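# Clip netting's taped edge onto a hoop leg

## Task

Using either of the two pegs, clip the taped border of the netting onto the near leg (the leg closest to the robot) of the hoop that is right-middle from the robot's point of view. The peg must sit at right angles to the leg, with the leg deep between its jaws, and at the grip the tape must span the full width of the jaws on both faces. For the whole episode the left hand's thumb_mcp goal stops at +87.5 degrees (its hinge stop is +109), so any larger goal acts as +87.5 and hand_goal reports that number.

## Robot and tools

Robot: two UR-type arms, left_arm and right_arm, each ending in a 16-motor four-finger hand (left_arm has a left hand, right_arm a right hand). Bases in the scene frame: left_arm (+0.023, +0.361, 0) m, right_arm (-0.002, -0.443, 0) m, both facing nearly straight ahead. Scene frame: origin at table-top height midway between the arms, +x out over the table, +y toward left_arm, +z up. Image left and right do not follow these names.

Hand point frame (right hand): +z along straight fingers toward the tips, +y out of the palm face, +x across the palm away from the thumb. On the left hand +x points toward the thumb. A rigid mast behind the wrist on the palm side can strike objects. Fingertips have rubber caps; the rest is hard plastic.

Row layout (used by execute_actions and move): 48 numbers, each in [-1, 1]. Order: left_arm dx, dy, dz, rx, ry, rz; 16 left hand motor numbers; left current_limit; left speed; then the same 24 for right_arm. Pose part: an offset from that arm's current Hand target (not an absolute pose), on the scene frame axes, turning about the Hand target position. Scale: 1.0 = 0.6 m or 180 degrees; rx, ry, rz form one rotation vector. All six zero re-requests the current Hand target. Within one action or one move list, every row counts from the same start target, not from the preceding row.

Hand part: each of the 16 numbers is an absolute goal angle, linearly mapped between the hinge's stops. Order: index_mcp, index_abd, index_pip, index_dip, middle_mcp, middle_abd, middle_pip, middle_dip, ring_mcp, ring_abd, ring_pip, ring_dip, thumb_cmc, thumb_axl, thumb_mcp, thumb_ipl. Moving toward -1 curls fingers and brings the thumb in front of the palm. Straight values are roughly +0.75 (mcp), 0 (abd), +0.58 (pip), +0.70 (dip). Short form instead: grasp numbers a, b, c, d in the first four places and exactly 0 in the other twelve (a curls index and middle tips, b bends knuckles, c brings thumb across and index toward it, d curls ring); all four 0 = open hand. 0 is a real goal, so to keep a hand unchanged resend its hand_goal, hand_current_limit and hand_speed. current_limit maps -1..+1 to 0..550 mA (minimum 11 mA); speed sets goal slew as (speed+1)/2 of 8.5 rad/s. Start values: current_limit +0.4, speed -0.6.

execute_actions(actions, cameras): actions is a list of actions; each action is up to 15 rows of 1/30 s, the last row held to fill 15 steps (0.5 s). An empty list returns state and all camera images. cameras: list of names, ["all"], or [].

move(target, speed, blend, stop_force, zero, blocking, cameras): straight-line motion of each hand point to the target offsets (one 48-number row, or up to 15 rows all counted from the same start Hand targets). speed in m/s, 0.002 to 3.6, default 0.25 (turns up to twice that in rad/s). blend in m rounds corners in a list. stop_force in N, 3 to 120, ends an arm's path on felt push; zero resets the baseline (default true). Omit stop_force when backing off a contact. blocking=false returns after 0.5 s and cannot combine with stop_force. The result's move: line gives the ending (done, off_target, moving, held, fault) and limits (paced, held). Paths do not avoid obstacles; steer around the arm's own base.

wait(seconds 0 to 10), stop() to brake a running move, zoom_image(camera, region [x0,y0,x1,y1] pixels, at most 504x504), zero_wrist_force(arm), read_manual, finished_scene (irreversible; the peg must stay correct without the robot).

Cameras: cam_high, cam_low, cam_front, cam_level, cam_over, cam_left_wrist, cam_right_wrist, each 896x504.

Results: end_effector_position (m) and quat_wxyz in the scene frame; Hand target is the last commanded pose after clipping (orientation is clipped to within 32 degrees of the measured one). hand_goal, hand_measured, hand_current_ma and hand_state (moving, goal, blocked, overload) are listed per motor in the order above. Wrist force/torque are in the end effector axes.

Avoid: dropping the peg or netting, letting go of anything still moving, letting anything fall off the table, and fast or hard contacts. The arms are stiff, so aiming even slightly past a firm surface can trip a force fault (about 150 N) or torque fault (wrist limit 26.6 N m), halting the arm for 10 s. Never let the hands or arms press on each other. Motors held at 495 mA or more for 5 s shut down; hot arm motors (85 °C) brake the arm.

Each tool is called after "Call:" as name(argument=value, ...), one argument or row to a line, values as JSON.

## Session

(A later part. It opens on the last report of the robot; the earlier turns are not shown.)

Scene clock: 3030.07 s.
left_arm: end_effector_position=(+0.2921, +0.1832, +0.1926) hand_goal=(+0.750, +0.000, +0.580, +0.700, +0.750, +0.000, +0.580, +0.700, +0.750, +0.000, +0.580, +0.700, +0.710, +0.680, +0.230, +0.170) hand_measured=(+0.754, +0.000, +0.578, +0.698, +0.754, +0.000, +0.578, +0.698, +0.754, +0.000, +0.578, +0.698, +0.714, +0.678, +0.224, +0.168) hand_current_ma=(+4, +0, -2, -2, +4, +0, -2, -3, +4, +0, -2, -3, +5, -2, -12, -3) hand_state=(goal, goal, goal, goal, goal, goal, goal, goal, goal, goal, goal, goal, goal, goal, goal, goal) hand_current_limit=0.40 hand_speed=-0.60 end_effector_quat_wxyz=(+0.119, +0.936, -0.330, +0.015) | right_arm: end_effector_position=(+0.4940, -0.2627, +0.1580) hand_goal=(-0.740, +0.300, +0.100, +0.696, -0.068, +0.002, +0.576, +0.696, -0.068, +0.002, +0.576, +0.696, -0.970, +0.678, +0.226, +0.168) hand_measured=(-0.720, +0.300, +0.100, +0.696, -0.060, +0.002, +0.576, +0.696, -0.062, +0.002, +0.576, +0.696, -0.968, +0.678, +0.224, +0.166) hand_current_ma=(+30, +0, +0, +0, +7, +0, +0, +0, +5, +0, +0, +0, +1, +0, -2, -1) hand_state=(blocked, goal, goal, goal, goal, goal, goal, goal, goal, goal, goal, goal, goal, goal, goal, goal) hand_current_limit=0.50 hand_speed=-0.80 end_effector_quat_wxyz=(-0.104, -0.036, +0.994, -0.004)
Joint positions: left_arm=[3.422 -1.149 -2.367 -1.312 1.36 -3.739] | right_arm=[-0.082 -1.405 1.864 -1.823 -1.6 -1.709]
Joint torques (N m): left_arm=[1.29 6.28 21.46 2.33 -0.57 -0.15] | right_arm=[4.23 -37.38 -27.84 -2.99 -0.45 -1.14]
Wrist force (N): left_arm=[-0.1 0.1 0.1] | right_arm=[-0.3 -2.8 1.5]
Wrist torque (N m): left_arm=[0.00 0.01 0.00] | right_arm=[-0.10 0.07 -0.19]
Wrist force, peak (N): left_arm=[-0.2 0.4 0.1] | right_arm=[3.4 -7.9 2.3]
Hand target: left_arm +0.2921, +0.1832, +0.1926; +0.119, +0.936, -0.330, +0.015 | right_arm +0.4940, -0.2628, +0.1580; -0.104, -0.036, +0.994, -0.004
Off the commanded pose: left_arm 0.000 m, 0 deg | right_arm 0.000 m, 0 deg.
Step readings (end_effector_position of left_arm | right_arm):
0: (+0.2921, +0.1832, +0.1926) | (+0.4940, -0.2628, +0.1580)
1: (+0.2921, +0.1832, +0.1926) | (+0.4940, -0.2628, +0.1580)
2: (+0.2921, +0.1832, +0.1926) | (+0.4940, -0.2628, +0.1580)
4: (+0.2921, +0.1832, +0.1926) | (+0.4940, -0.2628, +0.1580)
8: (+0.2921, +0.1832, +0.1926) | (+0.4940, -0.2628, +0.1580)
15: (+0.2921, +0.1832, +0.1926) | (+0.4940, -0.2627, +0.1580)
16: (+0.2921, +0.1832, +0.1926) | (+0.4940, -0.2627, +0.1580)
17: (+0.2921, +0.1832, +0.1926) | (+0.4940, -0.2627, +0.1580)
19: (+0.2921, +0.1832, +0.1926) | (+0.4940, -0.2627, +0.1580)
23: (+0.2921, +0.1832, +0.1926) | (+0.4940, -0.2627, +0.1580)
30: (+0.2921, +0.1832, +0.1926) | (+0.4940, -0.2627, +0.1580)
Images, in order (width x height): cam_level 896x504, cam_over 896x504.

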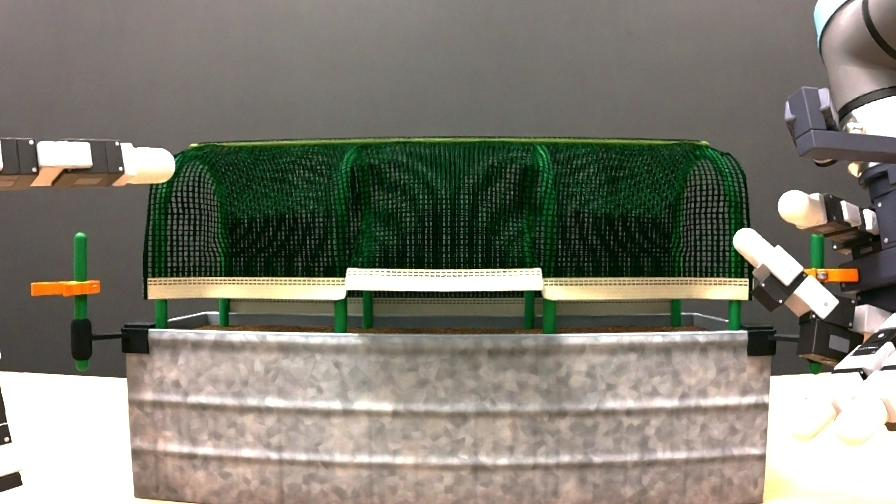

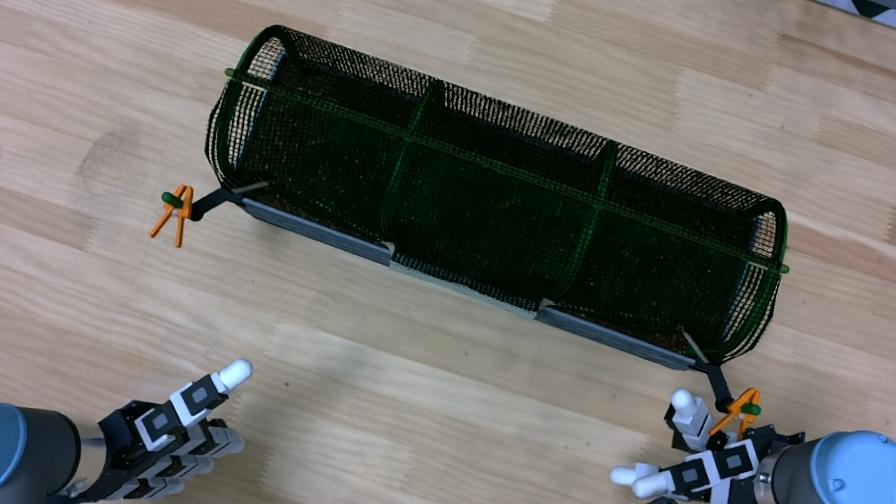

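Call:
execute_actions(
  actions=[
    [[0,0,0,0,0,0,0,0,0,0,0,0,0,0,0,0,0,0,0,0,0,0,0.4,-0.6,0,0,0,0,0,0,-0.760,0.300,-0.10,0.696,-0.068,0.002,0.576,0.696,-0.068,0.002,0.576,0.696,-0.970,0.678,0.226,0.168,0.76,-0.88]],
    [[0,0,0,0,0,0,0,0,0,0,0,0,0,0,0,0,0,0,0,0,0,0,0.4,-0.6,0,0,0,0,0,0,-0.900,0.300,-0.30,0.696,-0.068,0.002,0.576,0.696,-0.068,0.002,0.576,0.696,-0.970,0.678,0.226,0.168,0.76,-0.88]],
    [[0,0,0,0,0,0,0,0,0,0,0,0,0,0,0,0,0,0,0,0,0,0,0.4,-0.6,0,0,0,0,0,0,-0.990,0.300,-0.60,0.696,-0.068,0.002,0.576,0.696,-0.068,0.002,0.576,0.696,-0.970,0.678,0.226,0.168,0.76,-0.88]],
  ],
  cameras=["cam_over","cam_level"],
)

Call:
zoom_image(
  camera="cam_over",
  region=[690, 375, 780, 455],
)

Call:
zoom_image(
  camera="cam_level",
  region=[740, 180, 896, 350],
)

Scene clock: 3051.43 s.
left_arm: end_effector_position=(+0.2921, +0.1832, +0.1926) hand_goal=(+0.750, +0.000, +0.580, +0.700, +0.750, +0.000, +0.580, +0.700, +0.750, +0.000, +0.580, +0.700, +0.710, +0.680, +0.230, +0.170) hand_measured=(+0.754, +0.000, +0.578, +0.698, +0.754, +0.000, +0.578, +0.698, +0.754, +0.000, +0.578, +0.698, +0.714, +0.678, +0.224, +0.168) hand_current_ma=(+4, +0, -2, -2, +4, +0, -2, -3, +4, +0, -2, -3, +5, -2, -12, -3) hand_state=(goal, goal, goal, goal, goal, goal, goal, goal, goal, goal, goal, goal, goal, goal, goal, goal) hand_current_limit=0.40 hand_speed=-0.60 end_effector_quat_wxyz=(+0.119, +0.936, -0.330, +0.015) | right_arm: end_effector_position=(+0.4940, -0.2628, +0.1580) hand_goal=(-0.990, +0.300, -0.600, +0.696, -0.068, +0.002, +0.576, +0.696, -0.068, +0.002, +0.576, +0.696, -0.970, +0.678, +0.226, +0.168) hand_measured=(-0.734, +0.298, -0.494, +0.696, -0.060, +0.002, +0.576, +0.696, -0.062, +0.002, +0.576, +0.696, -0.968, +0.678, +0.224, +0.166) hand_current_ma=(+484, -1, +311, +0, +7, +0, +0, +0, +5, +0, +0, +0, +1, +0, -2, -1) hand_state=(blocked, goal, blocked, goal, goal, goal, goal, goal, goal, goal, goal, goal, goal, goal, goal, goal) hand_current_limit=0.76 hand_speed=-0.88 end_effector_quat_wxyz=(-0.104, -0.036, +0.994, -0.004)
Joint positions: left_arm=[3.422 -1.149 -2.367 -1.312 1.36 -3.739] | right_arm=[-0.082 -1.405 1.864 -1.823 -1.6 -1.709]
Joint torques (N m): left_arm=[1.44 6.93 21.79 2.43 -0.57 -0.21] | right_arm=[-6.38 -35.77 -27.63 -2.75 1.21 -1.5]
Wrist force (N): left_arm=[0.0 0.3 0.2] | right_arm=[4.1 -8.8 1.9]
Wrist torque (N m): left_arm=[0.02 0.01 -0.01] | right_arm=[-0.59 -0.21 0.36]
Wrist force, peak (N): left_arm=[-0.2 0.2 0.3] | right_arm=[4.1 -8.8 1.9]
Hand target: left_arm +0.2921, +0.1832, +0.1926; +0.119, +0.936, -0.330, +0.015 | right_arm +0.4940, -0.2628, +0.1580; -0.104, -0.036, +0.994, -0.004
Off the commanded pose: left_arm 0.000 m, 0 deg | right_arm 0.000 m, 0 deg.
Step readings (end_effector_position of left_arm | right_arm):
0: (+0.2921, +0.1832, +0.1926) | (+0.4940, -0.2628, +0.1580)
1: (+0.2921, +0.1832, +0.1926) | (+0.4940, -0.2628, +0.1580)
2: (+0.2921, +0.1832, +0.1926) | (+0.4940, -0.2628, +0.1580)
4: (+0.2921, +0.1832, +0.1926) | (+0.4940, -0.2628, +0.1580)
8: (+0.2921, +0.1832, +0.1926) | (+0.4940, -0.2628, +0.1580)
15: (+0.2921, +0.1832, +0.1926) | (+0.4940, -0.2628, +0.1580)
16: (+0.2921, +0.1832, +0.1926) | (+0.4940, -0.2628, +0.1580)
17: (+0.2921, +0.1832, +0.1926) | (+0.4940, -0.2628, +0.1580)
19: (+0.2921, +0.1832, +0.1926) | (+0.4940, -0.2628, +0.1580)
23: (+0.2921, +0.1832, +0.1926) | (+0.4940, -0.2628, +0.1580)
30: (+0.2921, +0.1832, +0.1926) | (+0.4940, -0.2628, +0.1580)
31: (+0.2921, +0.1832, +0.1926) | (+0.4940, -0.2628, +0.1580)
32: (+0.2921, +0.1832, +0.1926) | (+0.4940, -0.2628, +0.1580)
34: (+0.2921, +0.1832, +0.1926) | (+0.4940, -0.2628, +0.1580)
38: (+0.2921, +0.1832, +0.1926) | (+0.4940, -0.2628, +0.1580)
45: (+0.2921, +0.1832, +0.1926) | (+0.4940, -0.2628, +0.1580)
Images, in order (width x height): cam_level 896x504, cam_over 896x504.

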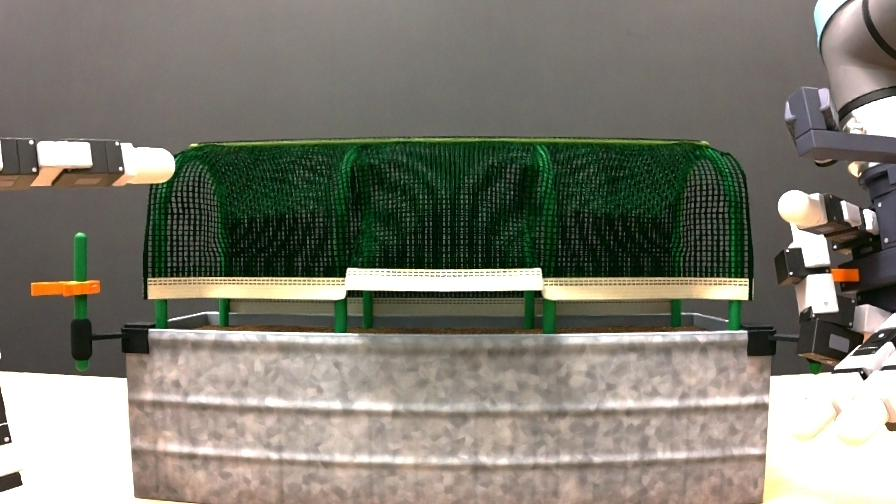

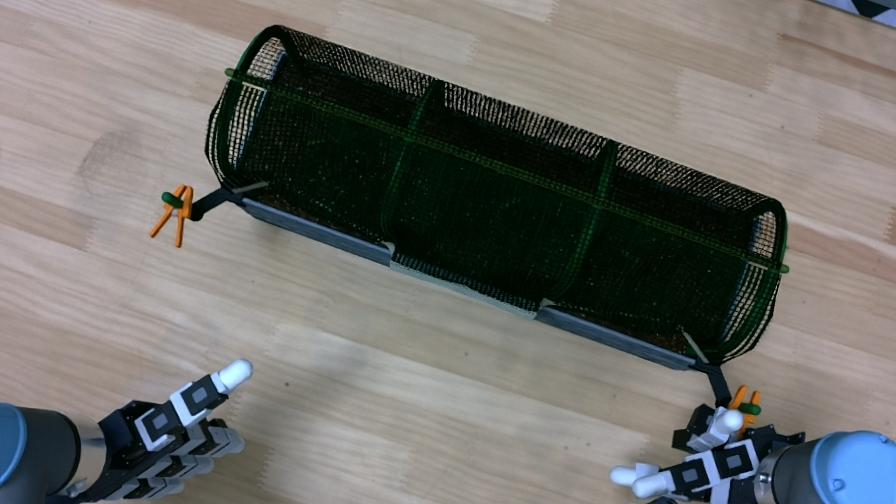

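Scaled by 5.600.

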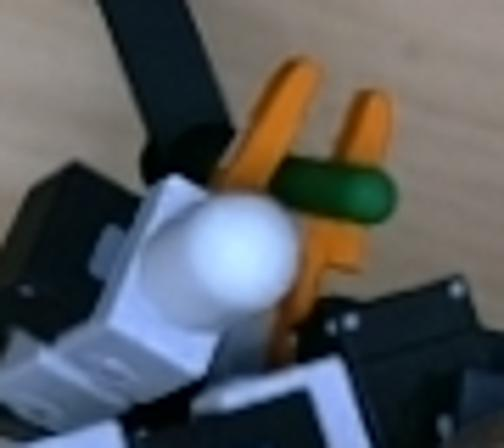

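Scaled by 2.965.

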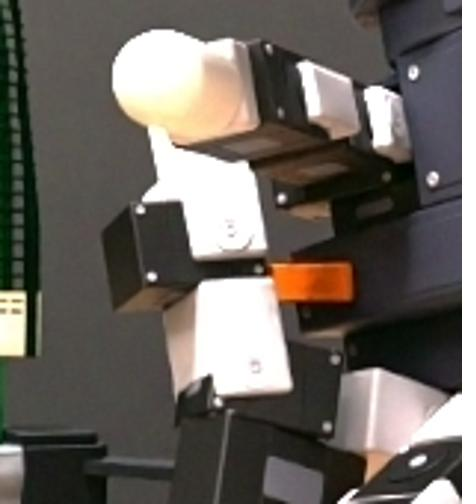

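Call:
execute_actions(
  actions=[
    [[0,0,0,0,0,0,0,0,0,0,0,0,0,0,0,0,0,0,0,0,0,0,0.4,-0.6,0,0,0,0,0,0,-0.995,0.300,-0.72,0.696,-0.068,0.002,0.576,0.696,-0.068,0.002,0.576,0.696,-0.970,0.678,0.226,0.168,0.76,-0.88]],
  ],
  cameras=["cam_over","cam_level"],
)

Call:
zoom_image(
  camera="cam_over",
  region=[690, 375, 780, 455],
)

Call:
zoom_image(
  camera="cam_level",
  region=[740, 180, 896, 350],
)

Scene clock: 3068.43 s.
left_arm: end_effector_position=(+0.2921, +0.1832, +0.1926) hand_goal=(+0.750, +0.000, +0.580, +0.700, +0.750, +0.000, +0.580, +0.700, +0.750, +0.000, +0.580, +0.700, +0.710, +0.680, +0.230, +0.170) hand_measured=(+0.754, +0.000, +0.578, +0.698, +0.754, +0.000, +0.578, +0.698, +0.754, +0.000, +0.578, +0.698, +0.714, +0.678, +0.224, +0.168) hand_current_ma=(+4, +0, -2, -2, +4, +0, -2, -3, +4, +0, -2, -3, +5, -2, -12, -3) hand_state=(goal, goal, goal, goal, goal, goal, goal, goal, goal, goal, goal, goal, goal, goal, goal, goal) hand_current_limit=0.40 hand_speed=-0.60 end_effector_quat_wxyz=(+0.119, +0.936, -0.330, +0.015) | right_arm: end_effector_position=(+0.4940, -0.2628, +0.1580) hand_goal=(-0.994, +0.300, -0.720, +0.696, -0.068, +0.002, +0.576, +0.696, -0.068, +0.002, +0.576, +0.696, -0.970, +0.678, +0.226, +0.168) hand_measured=(-0.734, +0.294, -0.524, +0.694, -0.060, +0.002, +0.576, +0.696, -0.062, +0.002, +0.576, +0.696, -0.968, +0.678, +0.224, +0.166) hand_current_ma=(+484, -5, +484, +0, +7, +0, +0, +0, +5, +0, +0, +0, +1, +0, -2, -1) hand_state=(blocked, goal, blocked, goal, goal, goal, goal, goal, goal, goal, goal, goal, goal, goal, goal, goal) hand_current_limit=0.76 hand_speed=-0.88 end_effector_quat_wxyz=(-0.104, -0.036, +0.994, -0.004)
Joint positions: left_arm=[3.422 -1.149 -2.367 -1.312 1.36 -3.739] | right_arm=[-0.082 -1.405 1.864 -1.823 -1.6 -1.709]
Joint torques (N m): left_arm=[1.18 7.27 21.19 2.35 -0.52 -0.17] | right_arm=[5.67 -34.32 -26.65 -2.36 2.94 -1.37]
Wrist force (N): left_arm=[0.0 0.3 0.0] | right_arm=[3.9 -7.5 2.0]
Wrist torque (N m): left_arm=[0.04 0.00 0.00] | right_arm=[-0.47 -0.17 0.31]
Wrist force, peak (N): left_arm=[-0.1 0.4 0.3] | right_arm=[4.6 -8.7 2.2]
Hand target: left_arm +0.2921, +0.1832, +0.1926; +0.119, +0.936, -0.330, +0.015 | right_arm +0.4940, -0.2628, +0.1580; -0.104, -0.036, +0.994, -0.004
Off the commanded pose: left_arm 0.000 m, 0 deg | right_arm 0.000 m, 0 deg.
Step readings (end_effector_position of left_arm | right_arm):
0: (+0.2921, +0.1832, +0.1926) | (+0.4940, -0.2628, +0.1580)
1: (+0.2921, +0.1832, +0.1926) | (+0.4940, -0.2628, +0.1580)
2: (+0.2921, +0.1832, +0.1926) | (+0.4940, -0.2628, +0.1580)
4: (+0.2921, +0.1832, +0.1926) | (+0.4940, -0.2628, +0.1580)
8: (+0.2921, +0.1832, +0.1926) | (+0.4940, -0.2628, +0.1580)
15: (+0.2921, +0.1832, +0.1926) | (+0.4940, -0.2628, +0.1580)
Images, in order (width x height): cam_level 896x504, cam_over 896x504.

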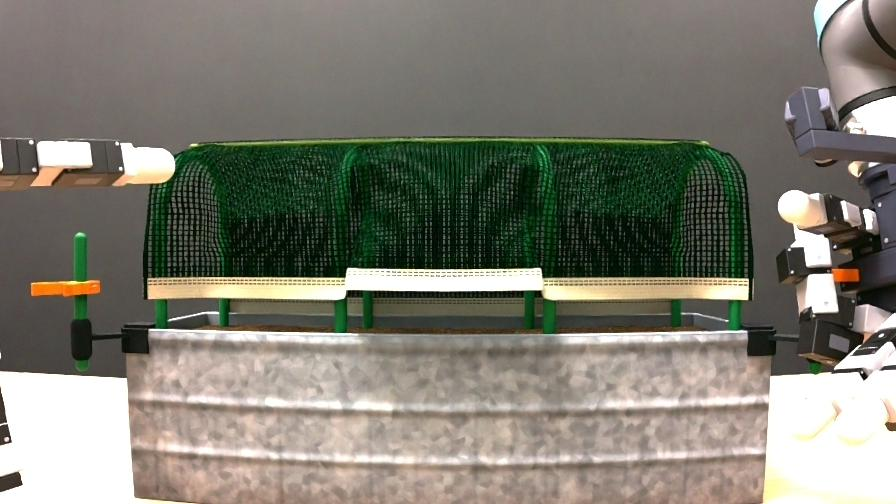

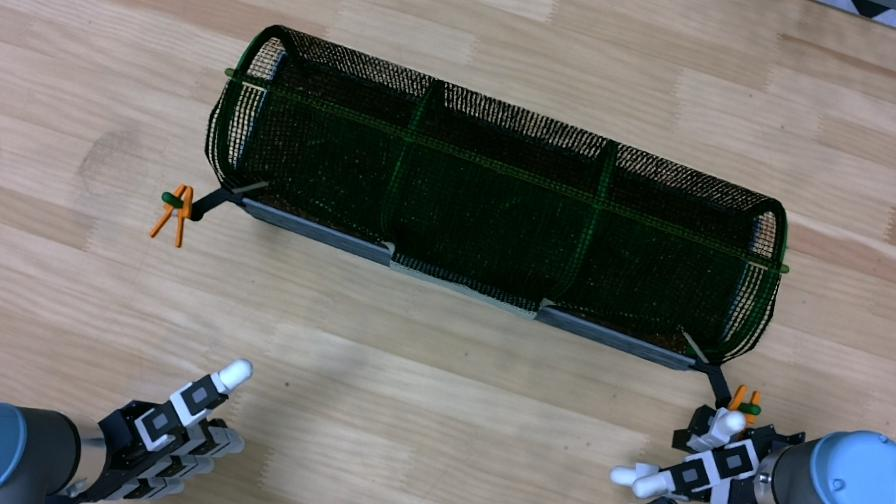

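Scaled by 5.600.

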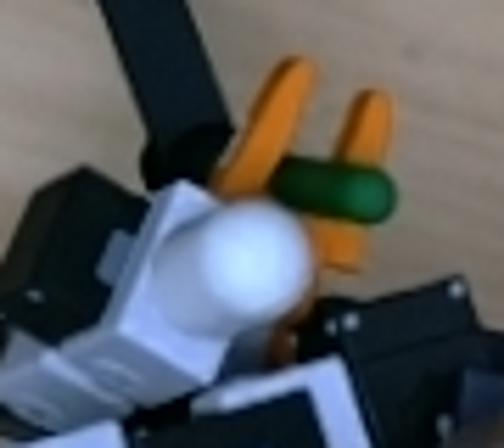

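Scaled by 2.965.

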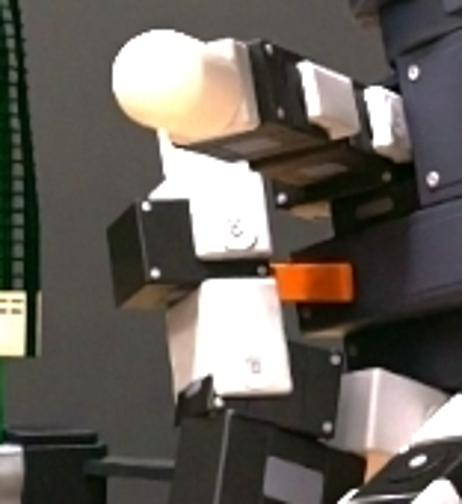

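Call:
execute_actions(
  actions=[
    [[0,0,0,0,0,0,0,0,0,0,0,0,0,0,0,0,0,0,0,0,0,0,0.4,-0.6,0,0,0,0,0,0,-1.0,0.300,-0.95,0.696,-0.068,0.002,0.576,0.696,-0.068,0.002,0.576,0.696,-0.970,0.678,0.226,0.168,1.0,-0.8]],
    [[0,0,0,0,0,0,0,0,0,0,0,0,0,0,0,0,0,0,0,0,0,0,0.4,-0.6,0,0,0,0,0,0,-1.0,0.300,-0.95,0.696,-0.068,0.002,0.576,0.696,-0.068,0.002,0.576,0.696,-0.970,0.678,0.226,0.168,1.0,-0.8]],
    [[0,0,0,0,0,0,0,0,0,0,0,0,0,0,0,0,0,0,0,0,0,0,0.4,-0.6,0,0,0,0,0,0,-1.0,0.300,-0.95,0.696,-0.068,0.002,0.576,0.696,-0.068,0.002,0.576,0.696,-0.970,0.678,0.226,0.168,0.76,-0.8]],
  ],
  cameras=["cam_over","cam_level"],
)

Call:
zoom_image(
  camera="cam_over",
  region=[690, 375, 780, 455],
)

Scene clock: 3093.17 s.
left_arm: end_effector_position=(+0.2921, +0.1832, +0.1926) hand_goal=(+0.750, +0.000, +0.580, +0.700, +0.750, +0.000, +0.580, +0.700, +0.750, +0.000, +0.580, +0.700, +0.710, +0.680, +0.230, +0.170) hand_measured=(+0.754, +0.000, +0.578, +0.698, +0.754, +0.000, +0.578, +0.698, +0.754, +0.000, +0.578, +0.698, +0.714, +0.678, +0.224, +0.168) hand_current_ma=(+4, +0, -2, -2, +4, +0, -2, -3, +4, +0, -2, -3, +5, -2, -12, -3) hand_state=(goal, goal, goal, goal, goal, goal, goal, goal, goal, goal, goal, goal, goal, goal, goal, goal) hand_current_limit=0.40 hand_speed=-0.60 end_effector_quat_wxyz=(+0.119, +0.936, -0.330, +0.015) | right_arm: end_effector_position=(+0.4940, -0.2628, +0.1580) hand_goal=(-1.000, +0.300, -0.950, +0.696, -0.068, +0.002, +0.576, +0.696, -0.068, +0.002, +0.576, +0.696, -0.970, +0.678, +0.226, +0.168) hand_measured=(-0.734, +0.290, -0.530, +0.694, -0.060, +0.002, +0.576, +0.696, -0.062, +0.002, +0.576, +0.696, -0.968, +0.678, +0.224, +0.166) hand_current_ma=(+484, -7, +484, -1, +7, +0, +0, +0, +5, +0, +0, +0, +1, +0, -2, -1) hand_state=(blocked, goal, blocked, goal, goal, goal, goal, goal, goal, goal, goal, goal, goal, goal, goal, goal) hand_current_limit=0.76 hand_speed=-0.80 end_effector_quat_wxyz=(-0.104, -0.036, +0.994, -0.004)
Joint positions: left_arm=[3.422 -1.149 -2.367 -1.312 1.36 -3.739] | right_arm=[-0.082 -1.405 1.864 -1.823 -1.6 -1.709]
Joint torques (N m): left_arm=[0.93 7.38 21.24 2.33 -0.52 -0.2] | right_arm=[14.24 -34.25 -26.97 -1.92 3 -1.33]
Wrist force (N): left_arm=[-0.2 0.3 0.2] | right_arm=[3.4 -7.3 1.9]
Wrist torque (N m): left_arm=[0.01 0.03 -0.02] | right_arm=[-0.44 -0.12 0.27]
Wrist force, peak (N): left_arm=[-0.2 0.1 0.4] | right_arm=[4.1 -7.9 2.3]
Hand target: left_arm +0.2921, +0.1832, +0.1926; +0.119, +0.936, -0.330, +0.015 | right_arm +0.4940, -0.2628, +0.1580; -0.104, -0.036, +0.994, -0.004
Off the commanded pose: left_arm 0.000 m, 0 deg | right_arm 0.000 m, 0 deg.
Step readings (end_effector_position of left_arm | right_arm):
0: (+0.2921, +0.1832, +0.1926) | (+0.4940, -0.2628, +0.1580)
1: (+0.2921, +0.1832, +0.1926) | (+0.4940, -0.2628, +0.1580)
2: (+0.2921, +0.1832, +0.1926) | (+0.4940, -0.2628, +0.1580)
4: (+0.2921, +0.1832, +0.1926) | (+0.4940, -0.2628, +0.1580)
8: (+0.2921, +0.1832, +0.1926) | (+0.4940, -0.2628, +0.1580)
15: (+0.2921, +0.1832, +0.1926) | (+0.4940, -0.2628, +0.1580)
16: (+0.2921, +0.1832, +0.1926) | (+0.4940, -0.2628, +0.1580)
17: (+0.2921, +0.1832, +0.1926) | (+0.4940, -0.2628, +0.1580)
19: (+0.2921, +0.1832, +0.1926) | (+0.4940, -0.2628, +0.1580)
23: (+0.2921, +0.1832, +0.1926) | (+0.4940, -0.2628, +0.1580)
30: (+0.2921, +0.1832, +0.1926) | (+0.4940, -0.2628, +0.1580)
31: (+0.2921, +0.1832, +0.1926) | (+0.4940, -0.2628, +0.1580)
32: (+0.2921, +0.1832, +0.1926) | (+0.4940, -0.2628, +0.1580)
34: (+0.2921, +0.1832, +0.1926) | (+0.4940, -0.2628, +0.1580)
38: (+0.2921, +0.1832, +0.1926) | (+0.4940, -0.2628, +0.1580)
45: (+0.2921, +0.1832, +0.1926) | (+0.4940, -0.2628, +0.1580)
Images, in order (width x height): cam_level 896x504, cam_over 896x504.

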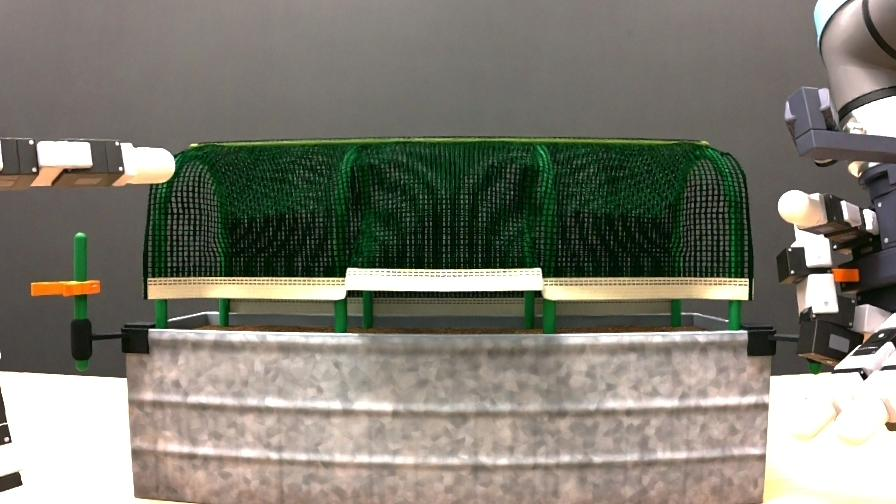

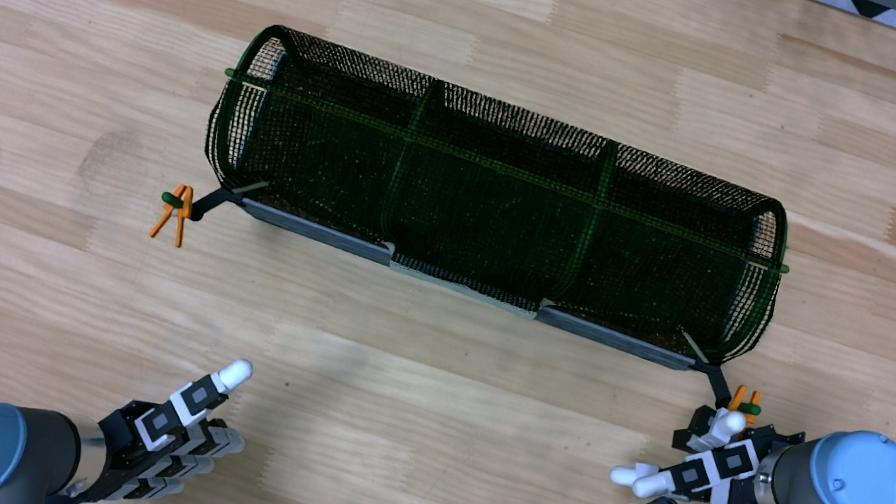

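Scaled by 5.600.

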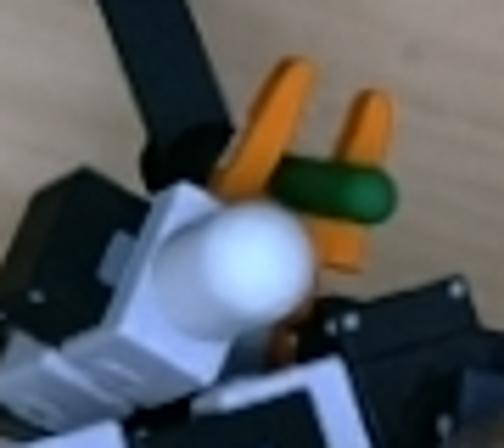

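Call:
move(
  target=[0,0,0,0,0,0,0,0,0,0,0,0,0,0,0,0,0,0,0,0,0,0,0.4,-0.6,-0.00998,0.00069,0,0,0,0,-1.0,0.300,-0.95,0.696,-0.068,0.002,0.576,0.696,-0.068,0.002,0.576,0.696,-0.970,0.678,0.226,0.168,0.76,-0.8],
  speed=0.03,
  cameras=["cam_over"],
)

Call:
zoom_image(
  camera="cam_over",
  region=[690, 375, 780, 455],
)

Scene clock: 3116.77 s.
left_arm: end_effector_position=(+0.2921, +0.1832, +0.1926) hand_goal=(+0.750, +0.000, +0.580, +0.700, +0.750, +0.000, +0.580, +0.700, +0.750, +0.000, +0.580, +0.700, +0.710, +0.680, +0.230, +0.170) hand_measured=(+0.754, +0.000, +0.578, +0.698, +0.754, +0.000, +0.578, +0.698, +0.754, +0.000, +0.578, +0.698, +0.714, +0.678, +0.224, +0.168) hand_current_ma=(+4, +0, -2, -2, +4, +0, -2, -3, +4, +0, -2, -3, +5, -2, -12, -3) hand_state=(goal, goal, goal, goal, goal, goal, goal, goal, goal, goal, goal, goal, goal, goal, goal, goal) hand_current_limit=0.40 hand_speed=-0.60 end_effector_quat_wxyz=(+0.119, +0.936, -0.330, +0.015) | right_arm: end_effector_position=(+0.4879, -0.2623, +0.1580) hand_goal=(-1.000, +0.300, -0.950, +0.696, -0.068, +0.002, +0.576, +0.696, -0.068, +0.002, +0.576, +0.696, -0.970, +0.678, +0.226, +0.168) hand_measured=(-0.734, +0.292, -0.530, +0.694, -0.060, +0.002, +0.576, +0.696, -0.062, +0.002, +0.576, +0.696, -0.968, +0.678, +0.224, +0.166) hand_current_ma=(+484, -5, +484, -1, +7, +0, +0, +0, +5, +0, +0, +0, +1, +0, -2, -1) hand_state=(blocked, goal, blocked, goal, goal, goal, goal, goal, goal, goal, goal, goal, goal, goal, goal, goal) hand_current_limit=0.76 hand_speed=-0.80 end_effector_quat_wxyz=(-0.104, -0.036, +0.994, -0.004)
Joint positions: left_arm=[3.422 -1.149 -2.367 -1.312 1.36 -3.739] | right_arm=[-0.082 -1.418 1.88 -1.826 -1.6 -1.709]
Joint torques (N m): left_arm=[1.36 7.34 21.15 2.3 -0.52 -0.2] | right_arm=[10.77 -22.08 -27.73 -3.29 2.76 -1.33]
Wrist force (N): left_arm=[-0.1 0.0 0.1] | right_arm=[-0.6 -9.1 1.2]
Wrist torque (N m): left_arm=[-0.01 0.02 -0.01] | right_arm=[-0.57 0.06 0.12]
Wrist force, peak (N): left_arm=[0.0 0.5 0.2] | right_arm=[-0.6 -9.1 1.2]
Hand target: left_arm +0.2921, +0.1832, +0.1926; +0.119, +0.936, -0.330, +0.015 | right_arm +0.4881, -0.2623, +0.1580; -0.104, -0.036, +0.994, -0.004
Off the commanded pose: left_arm 0.000 m, 0 deg | right_arm 0.000 m, 0 deg.
move: done
Images, in order (width x height): cam_over 896x504.

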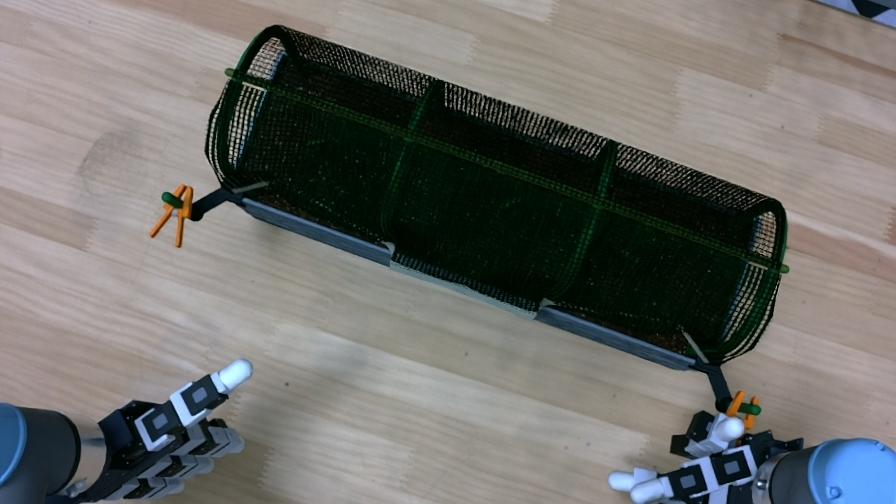

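Scaled by 5.600.

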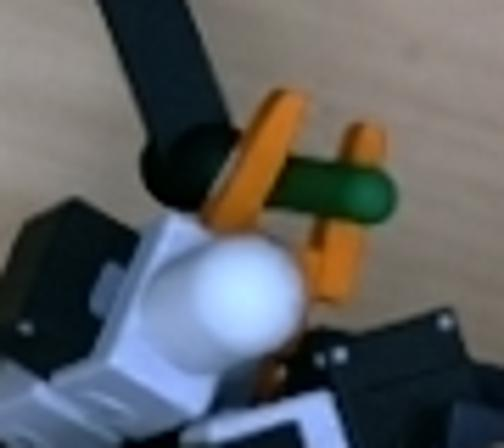

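Call:
move(
  target=[0,0,0,0,0,0,0,0,0,0,0,0,0,0,0,0,0,0,0,0,0,0,0.4,-0.6,-0.0133,0.00092,0,0,0,0,-1.0,0.300,-0.95,0.696,-0.068,0.002,0.576,0.696,-0.068,0.002,0.576,0.696,-0.970,0.678,0.226,0.168,0.76,-0.8],
  speed=0.03,
  cameras=["cam_over"],
)

Call:
zoom_image(
  camera="cam_over",
  region=[690, 375, 780, 455],
)

Scene clock: 3133.53 s.
left_arm: end_effector_position=(+0.2921, +0.1832, +0.1926) hand_goal=(+0.750, +0.000, +0.580, +0.700, +0.750, +0.000, +0.580, +0.700, +0.750, +0.000, +0.580, +0.700, +0.710, +0.680, +0.230, +0.170) hand_measured=(+0.754, +0.000, +0.578, +0.698, +0.754, +0.000, +0.578, +0.698, +0.754, +0.000, +0.578, +0.698, +0.714, +0.678, +0.224, +0.168) hand_current_ma=(+4, +0, -2, -2, +4, +0, -2, -3, +4, +0, -2, -3, +5, -2, -12, -3) hand_state=(goal, goal, goal, goal, goal, goal, goal, goal, goal, goal, goal, goal, goal, goal, goal, goal) hand_current_limit=0.40 hand_speed=-0.60 end_effector_quat_wxyz=(+0.119, +0.936, -0.330, +0.015) | right_arm: end_effector_position=(+0.4800, -0.2618, +0.1580) hand_goal=(-1.000, +0.300, -0.950, +0.696, -0.068, +0.002, +0.576, +0.696, -0.068, +0.002, +0.576, +0.696, -0.970, +0.678, +0.226, +0.168) hand_measured=(-0.734, +0.292, -0.530, +0.694, -0.060, +0.002, +0.576, +0.696, -0.062, +0.002, +0.576, +0.696, -0.968, +0.678, +0.224, +0.166) hand_current_ma=(+484, -5, +484, -1, +7, +0, +0, +0, +5, +0, +0, +0, +1, +0, -2, -1) hand_state=(blocked, goal, blocked, goal, goal, goal, goal, goal, goal, goal, goal, goal, goal, goal, goal, goal) hand_current_limit=0.76 hand_speed=-0.80 end_effector_quat_wxyz=(-0.104, -0.036, +0.994, -0.004)
Joint positions: left_arm=[3.422 -1.149 -2.367 -1.312 1.36 -3.739] | right_arm=[-0.082 -1.436 1.901 -1.829 -1.6 -1.709]
Joint torques (N m): left_arm=[1.53 7.57 20.97 2.26 -0.57 -0.16] | right_arm=[7.14 -18.31 -30.99 -3.19 2.35 -1.65]
Wrist force (N): left_arm=[-0.2 0.2 0.1] | right_arm=[-0.3 -6.2 1.0]
Wrist torque (N m): left_arm=[0.02 0.03 -0.02] | right_arm=[-0.34 0.07 0.01]
Wrist force, peak (N): left_arm=[0.0 0.4 0.4] | right_arm=[0.1 -9.2 1.4]
Hand target: left_arm +0.2921, +0.1832, +0.1926; +0.119, +0.936, -0.330, +0.015 | right_arm +0.4801, -0.2618, +0.1580; -0.104, -0.036, +0.994, -0.004
Off the commanded pose: left_arm 0.000 m, 0 deg | right_arm 0.000 m, 0 deg.
move: done
Images, in order (width x height): cam_over 896x504.

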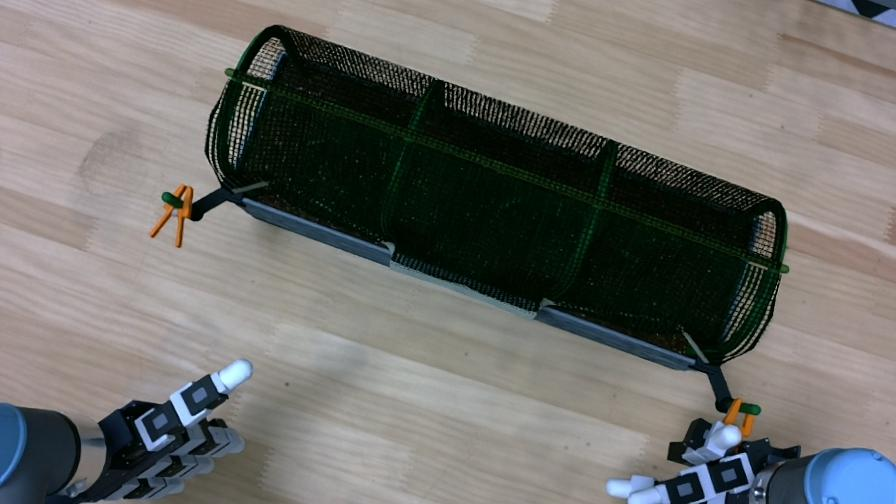

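Scaled by 5.600.

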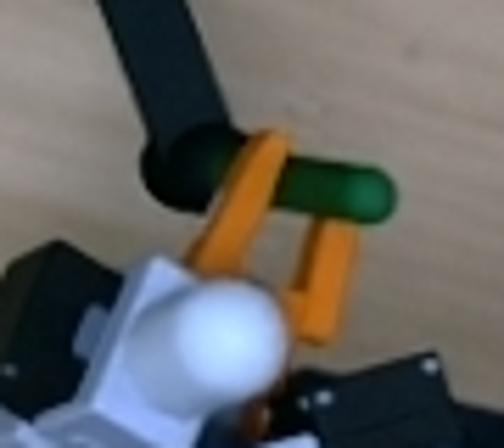

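Call:
move(
  target=[0,0,0,0,0,0,0,0,0,0,0,0,0,0,0,0,0,0,0,0,0,0,0.4,-0.6,-0.0416,0.00288,0,0,0,0,-1.0,0.300,-0.95,0.696,-0.068,0.002,0.576,0.696,-0.068,0.002,0.576,0.696,-0.970,0.678,0.226,0.168,0.76,-0.8],
  speed=0.03,
  cameras=["cam_over","cam_front","cam_level"],
)

Call:
zoom_image(
  camera="cam_over",
  region=[680, 375, 780, 475],
)

Call:
zoom_image(
  camera="cam_level",
  region=[740, 180, 896, 350],
)

Scene clock: 3144.97 s.
left_arm: end_effector_position=(+0.2921, +0.1832, +0.1926) hand_goal=(+0.750, +0.000, +0.580, +0.700, +0.750, +0.000, +0.580, +0.700, +0.750, +0.000, +0.580, +0.700, +0.710, +0.680, +0.230, +0.170) hand_measured=(+0.754, +0.000, +0.578, +0.698, +0.754, +0.000, +0.578, +0.698, +0.754, +0.000, +0.578, +0.698, +0.714, +0.678, +0.224, +0.168) hand_current_ma=(+4, +0, -2, -2, +4, +0, -2, -3, +4, +0, -2, -3, +5, -2, -12, -3) hand_state=(goal, goal, goal, goal, goal, goal, goal, goal, goal, goal, goal, goal, goal, goal, goal, goal) hand_current_limit=0.40 hand_speed=-0.60 end_effector_quat_wxyz=(+0.119, +0.936, -0.330, +0.015) | right_arm: end_effector_position=(+0.4550, -0.2601, +0.1580) hand_goal=(-1.000, +0.300, -0.950, +0.696, -0.068, +0.002, +0.576, +0.696, -0.068, +0.002, +0.576, +0.696, -0.970, +0.678, +0.226, +0.168) hand_measured=(-0.734, +0.282, -0.530, +0.692, -0.060, +0.002, +0.576, +0.696, -0.062, +0.002, +0.576, +0.696, -0.968, +0.678, +0.224, +0.166) hand_current_ma=(+484, -18, +484, -3, +7, +0, +0, +0, +5, +0, +0, +0, +1, +0, -2, -1) hand_state=(blocked, goal, blocked, goal, goal, goal, goal, goal, goal, goal, goal, goal, goal, goal, goal, goal) hand_current_limit=0.76 hand_speed=-0.80 end_effector_quat_wxyz=(-0.104, -0.036, +0.994, -0.004) end_effector_velocity=(+0.002, +0.001, +0.000) end_effector_angular_velocity=(+0.000, -0.001, +0.002)
Joint positions: left_arm=[3.422 -1.149 -2.367 -1.312 1.36 -3.739] | right_arm=[-0.082 -1.492 1.964 -1.836 -1.6 -1.709]
Joint velocities: left_arm=[within noise] | right_arm=[0.002 0.004 -0.006 0.001 0 0]
Joint torques (N m): left_arm=[1.21 7.7 21.05 2.32 -0.57 -0.18] | right_arm=[-0.98 -16.89 -31.28 -3.14 1.57 -1.44]
Wrist force (N): left_arm=[-0.2 0.2 0.2] | right_arm=[-0.5 -1.9 1.3]
Wrist torque (N m): left_arm=[0.01 0.03 -0.02] | right_arm=[-0.02 0.10 -0.25]
Wrist force, peak (N): left_arm=[-0.1 0.5 0.1] | right_arm=[1.1 -6.5 1.3]
Hand target: left_arm +0.2921, +0.1832, +0.1926; +0.119, +0.936, -0.330, +0.015 | right_arm +0.4551, -0.2601, +0.1580; -0.104, -0.036, +0.994, -0.004
Off the commanded pose: left_arm 0.000 m, 0 deg | right_arm 0.000 m, 0 deg.
move: done
Images, in order (width x height): cam_front 896x504, cam_level 896x504, cam_over 896x504.

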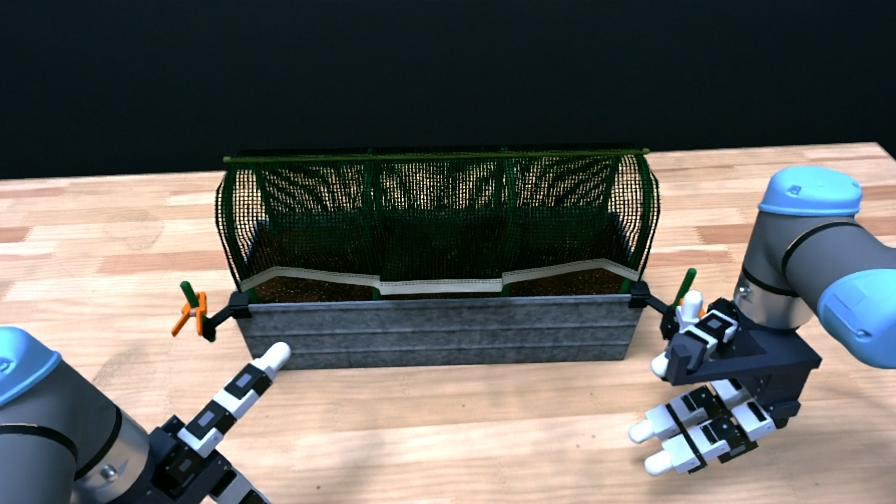

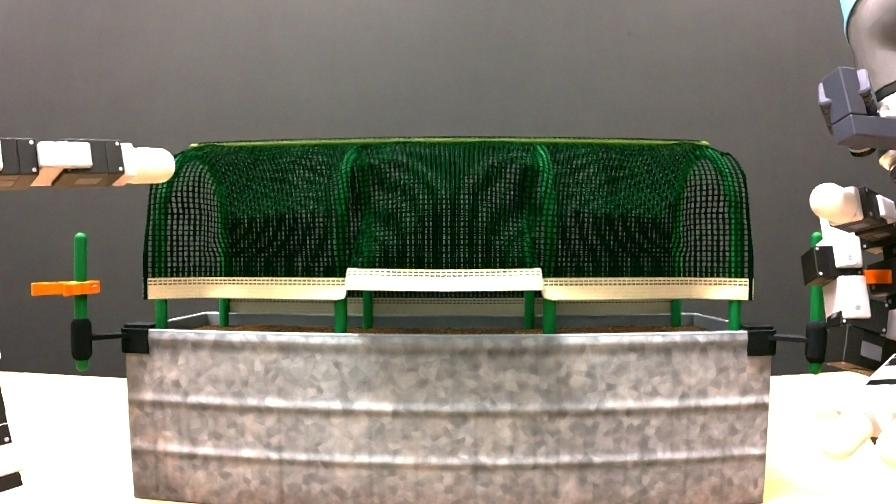

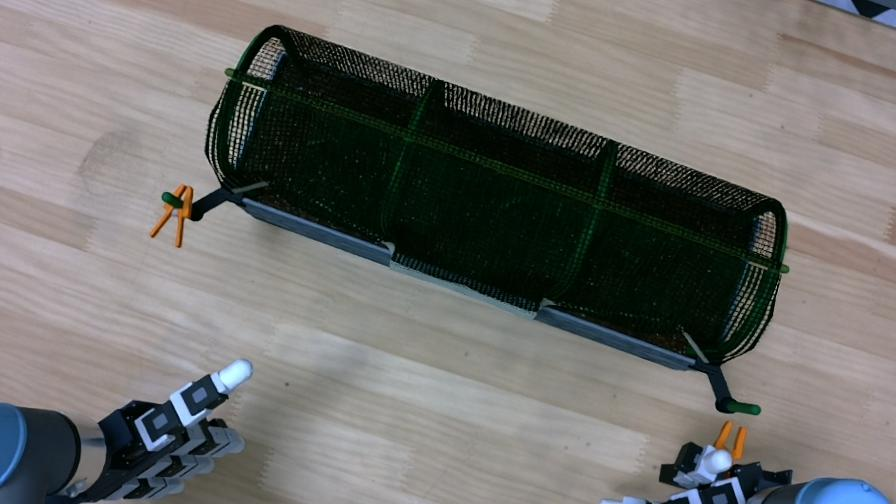

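Scaled by 5.040.

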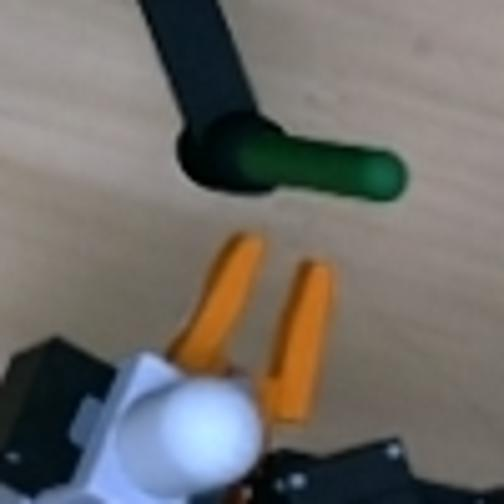

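Scaled by 2.965.

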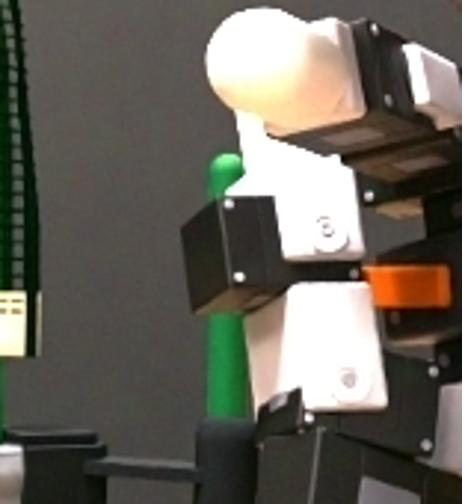

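Call:
zoom_image(
  camera="cam_over",
  region=[505, 275, 595, 345],
)

Call:
zoom_image(
  camera="cam_front",
  region=[470, 255, 540, 310],
)

Call:
zoom_image(
  camera="cam_level",
  region=[505, 250, 595, 340],
)

Scaled by 5.600.

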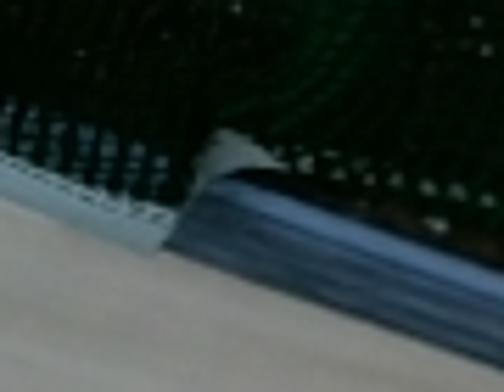

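Scaled by 7.200.

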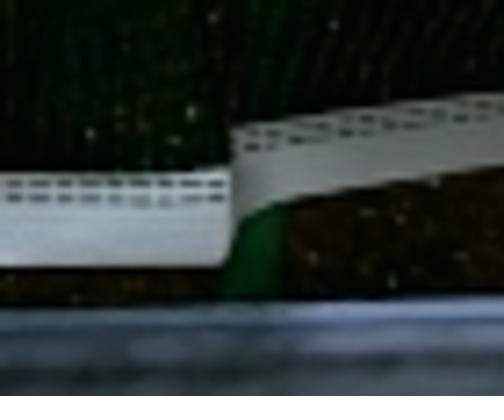

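Scaled by 5.600.

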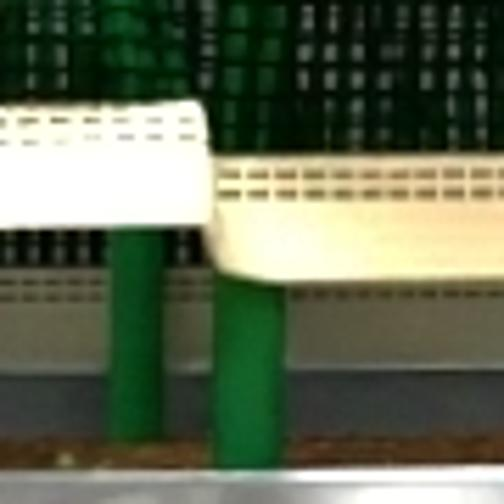

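Call:
zoom_image(
  camera="cam_over",
  region=[640, 400, 820, 504],
)

Call:
zoom_image(
  camera="cam_front",
  region=[630, 255, 840, 420],
)

Scaled by 2.800.

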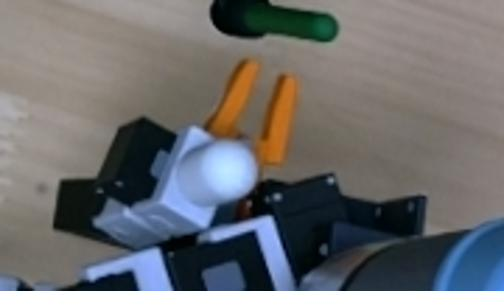

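Scaled by 2.400.

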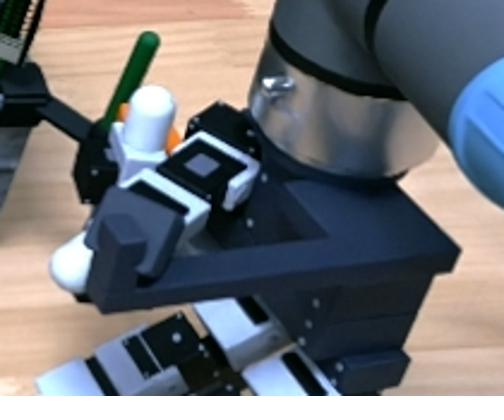

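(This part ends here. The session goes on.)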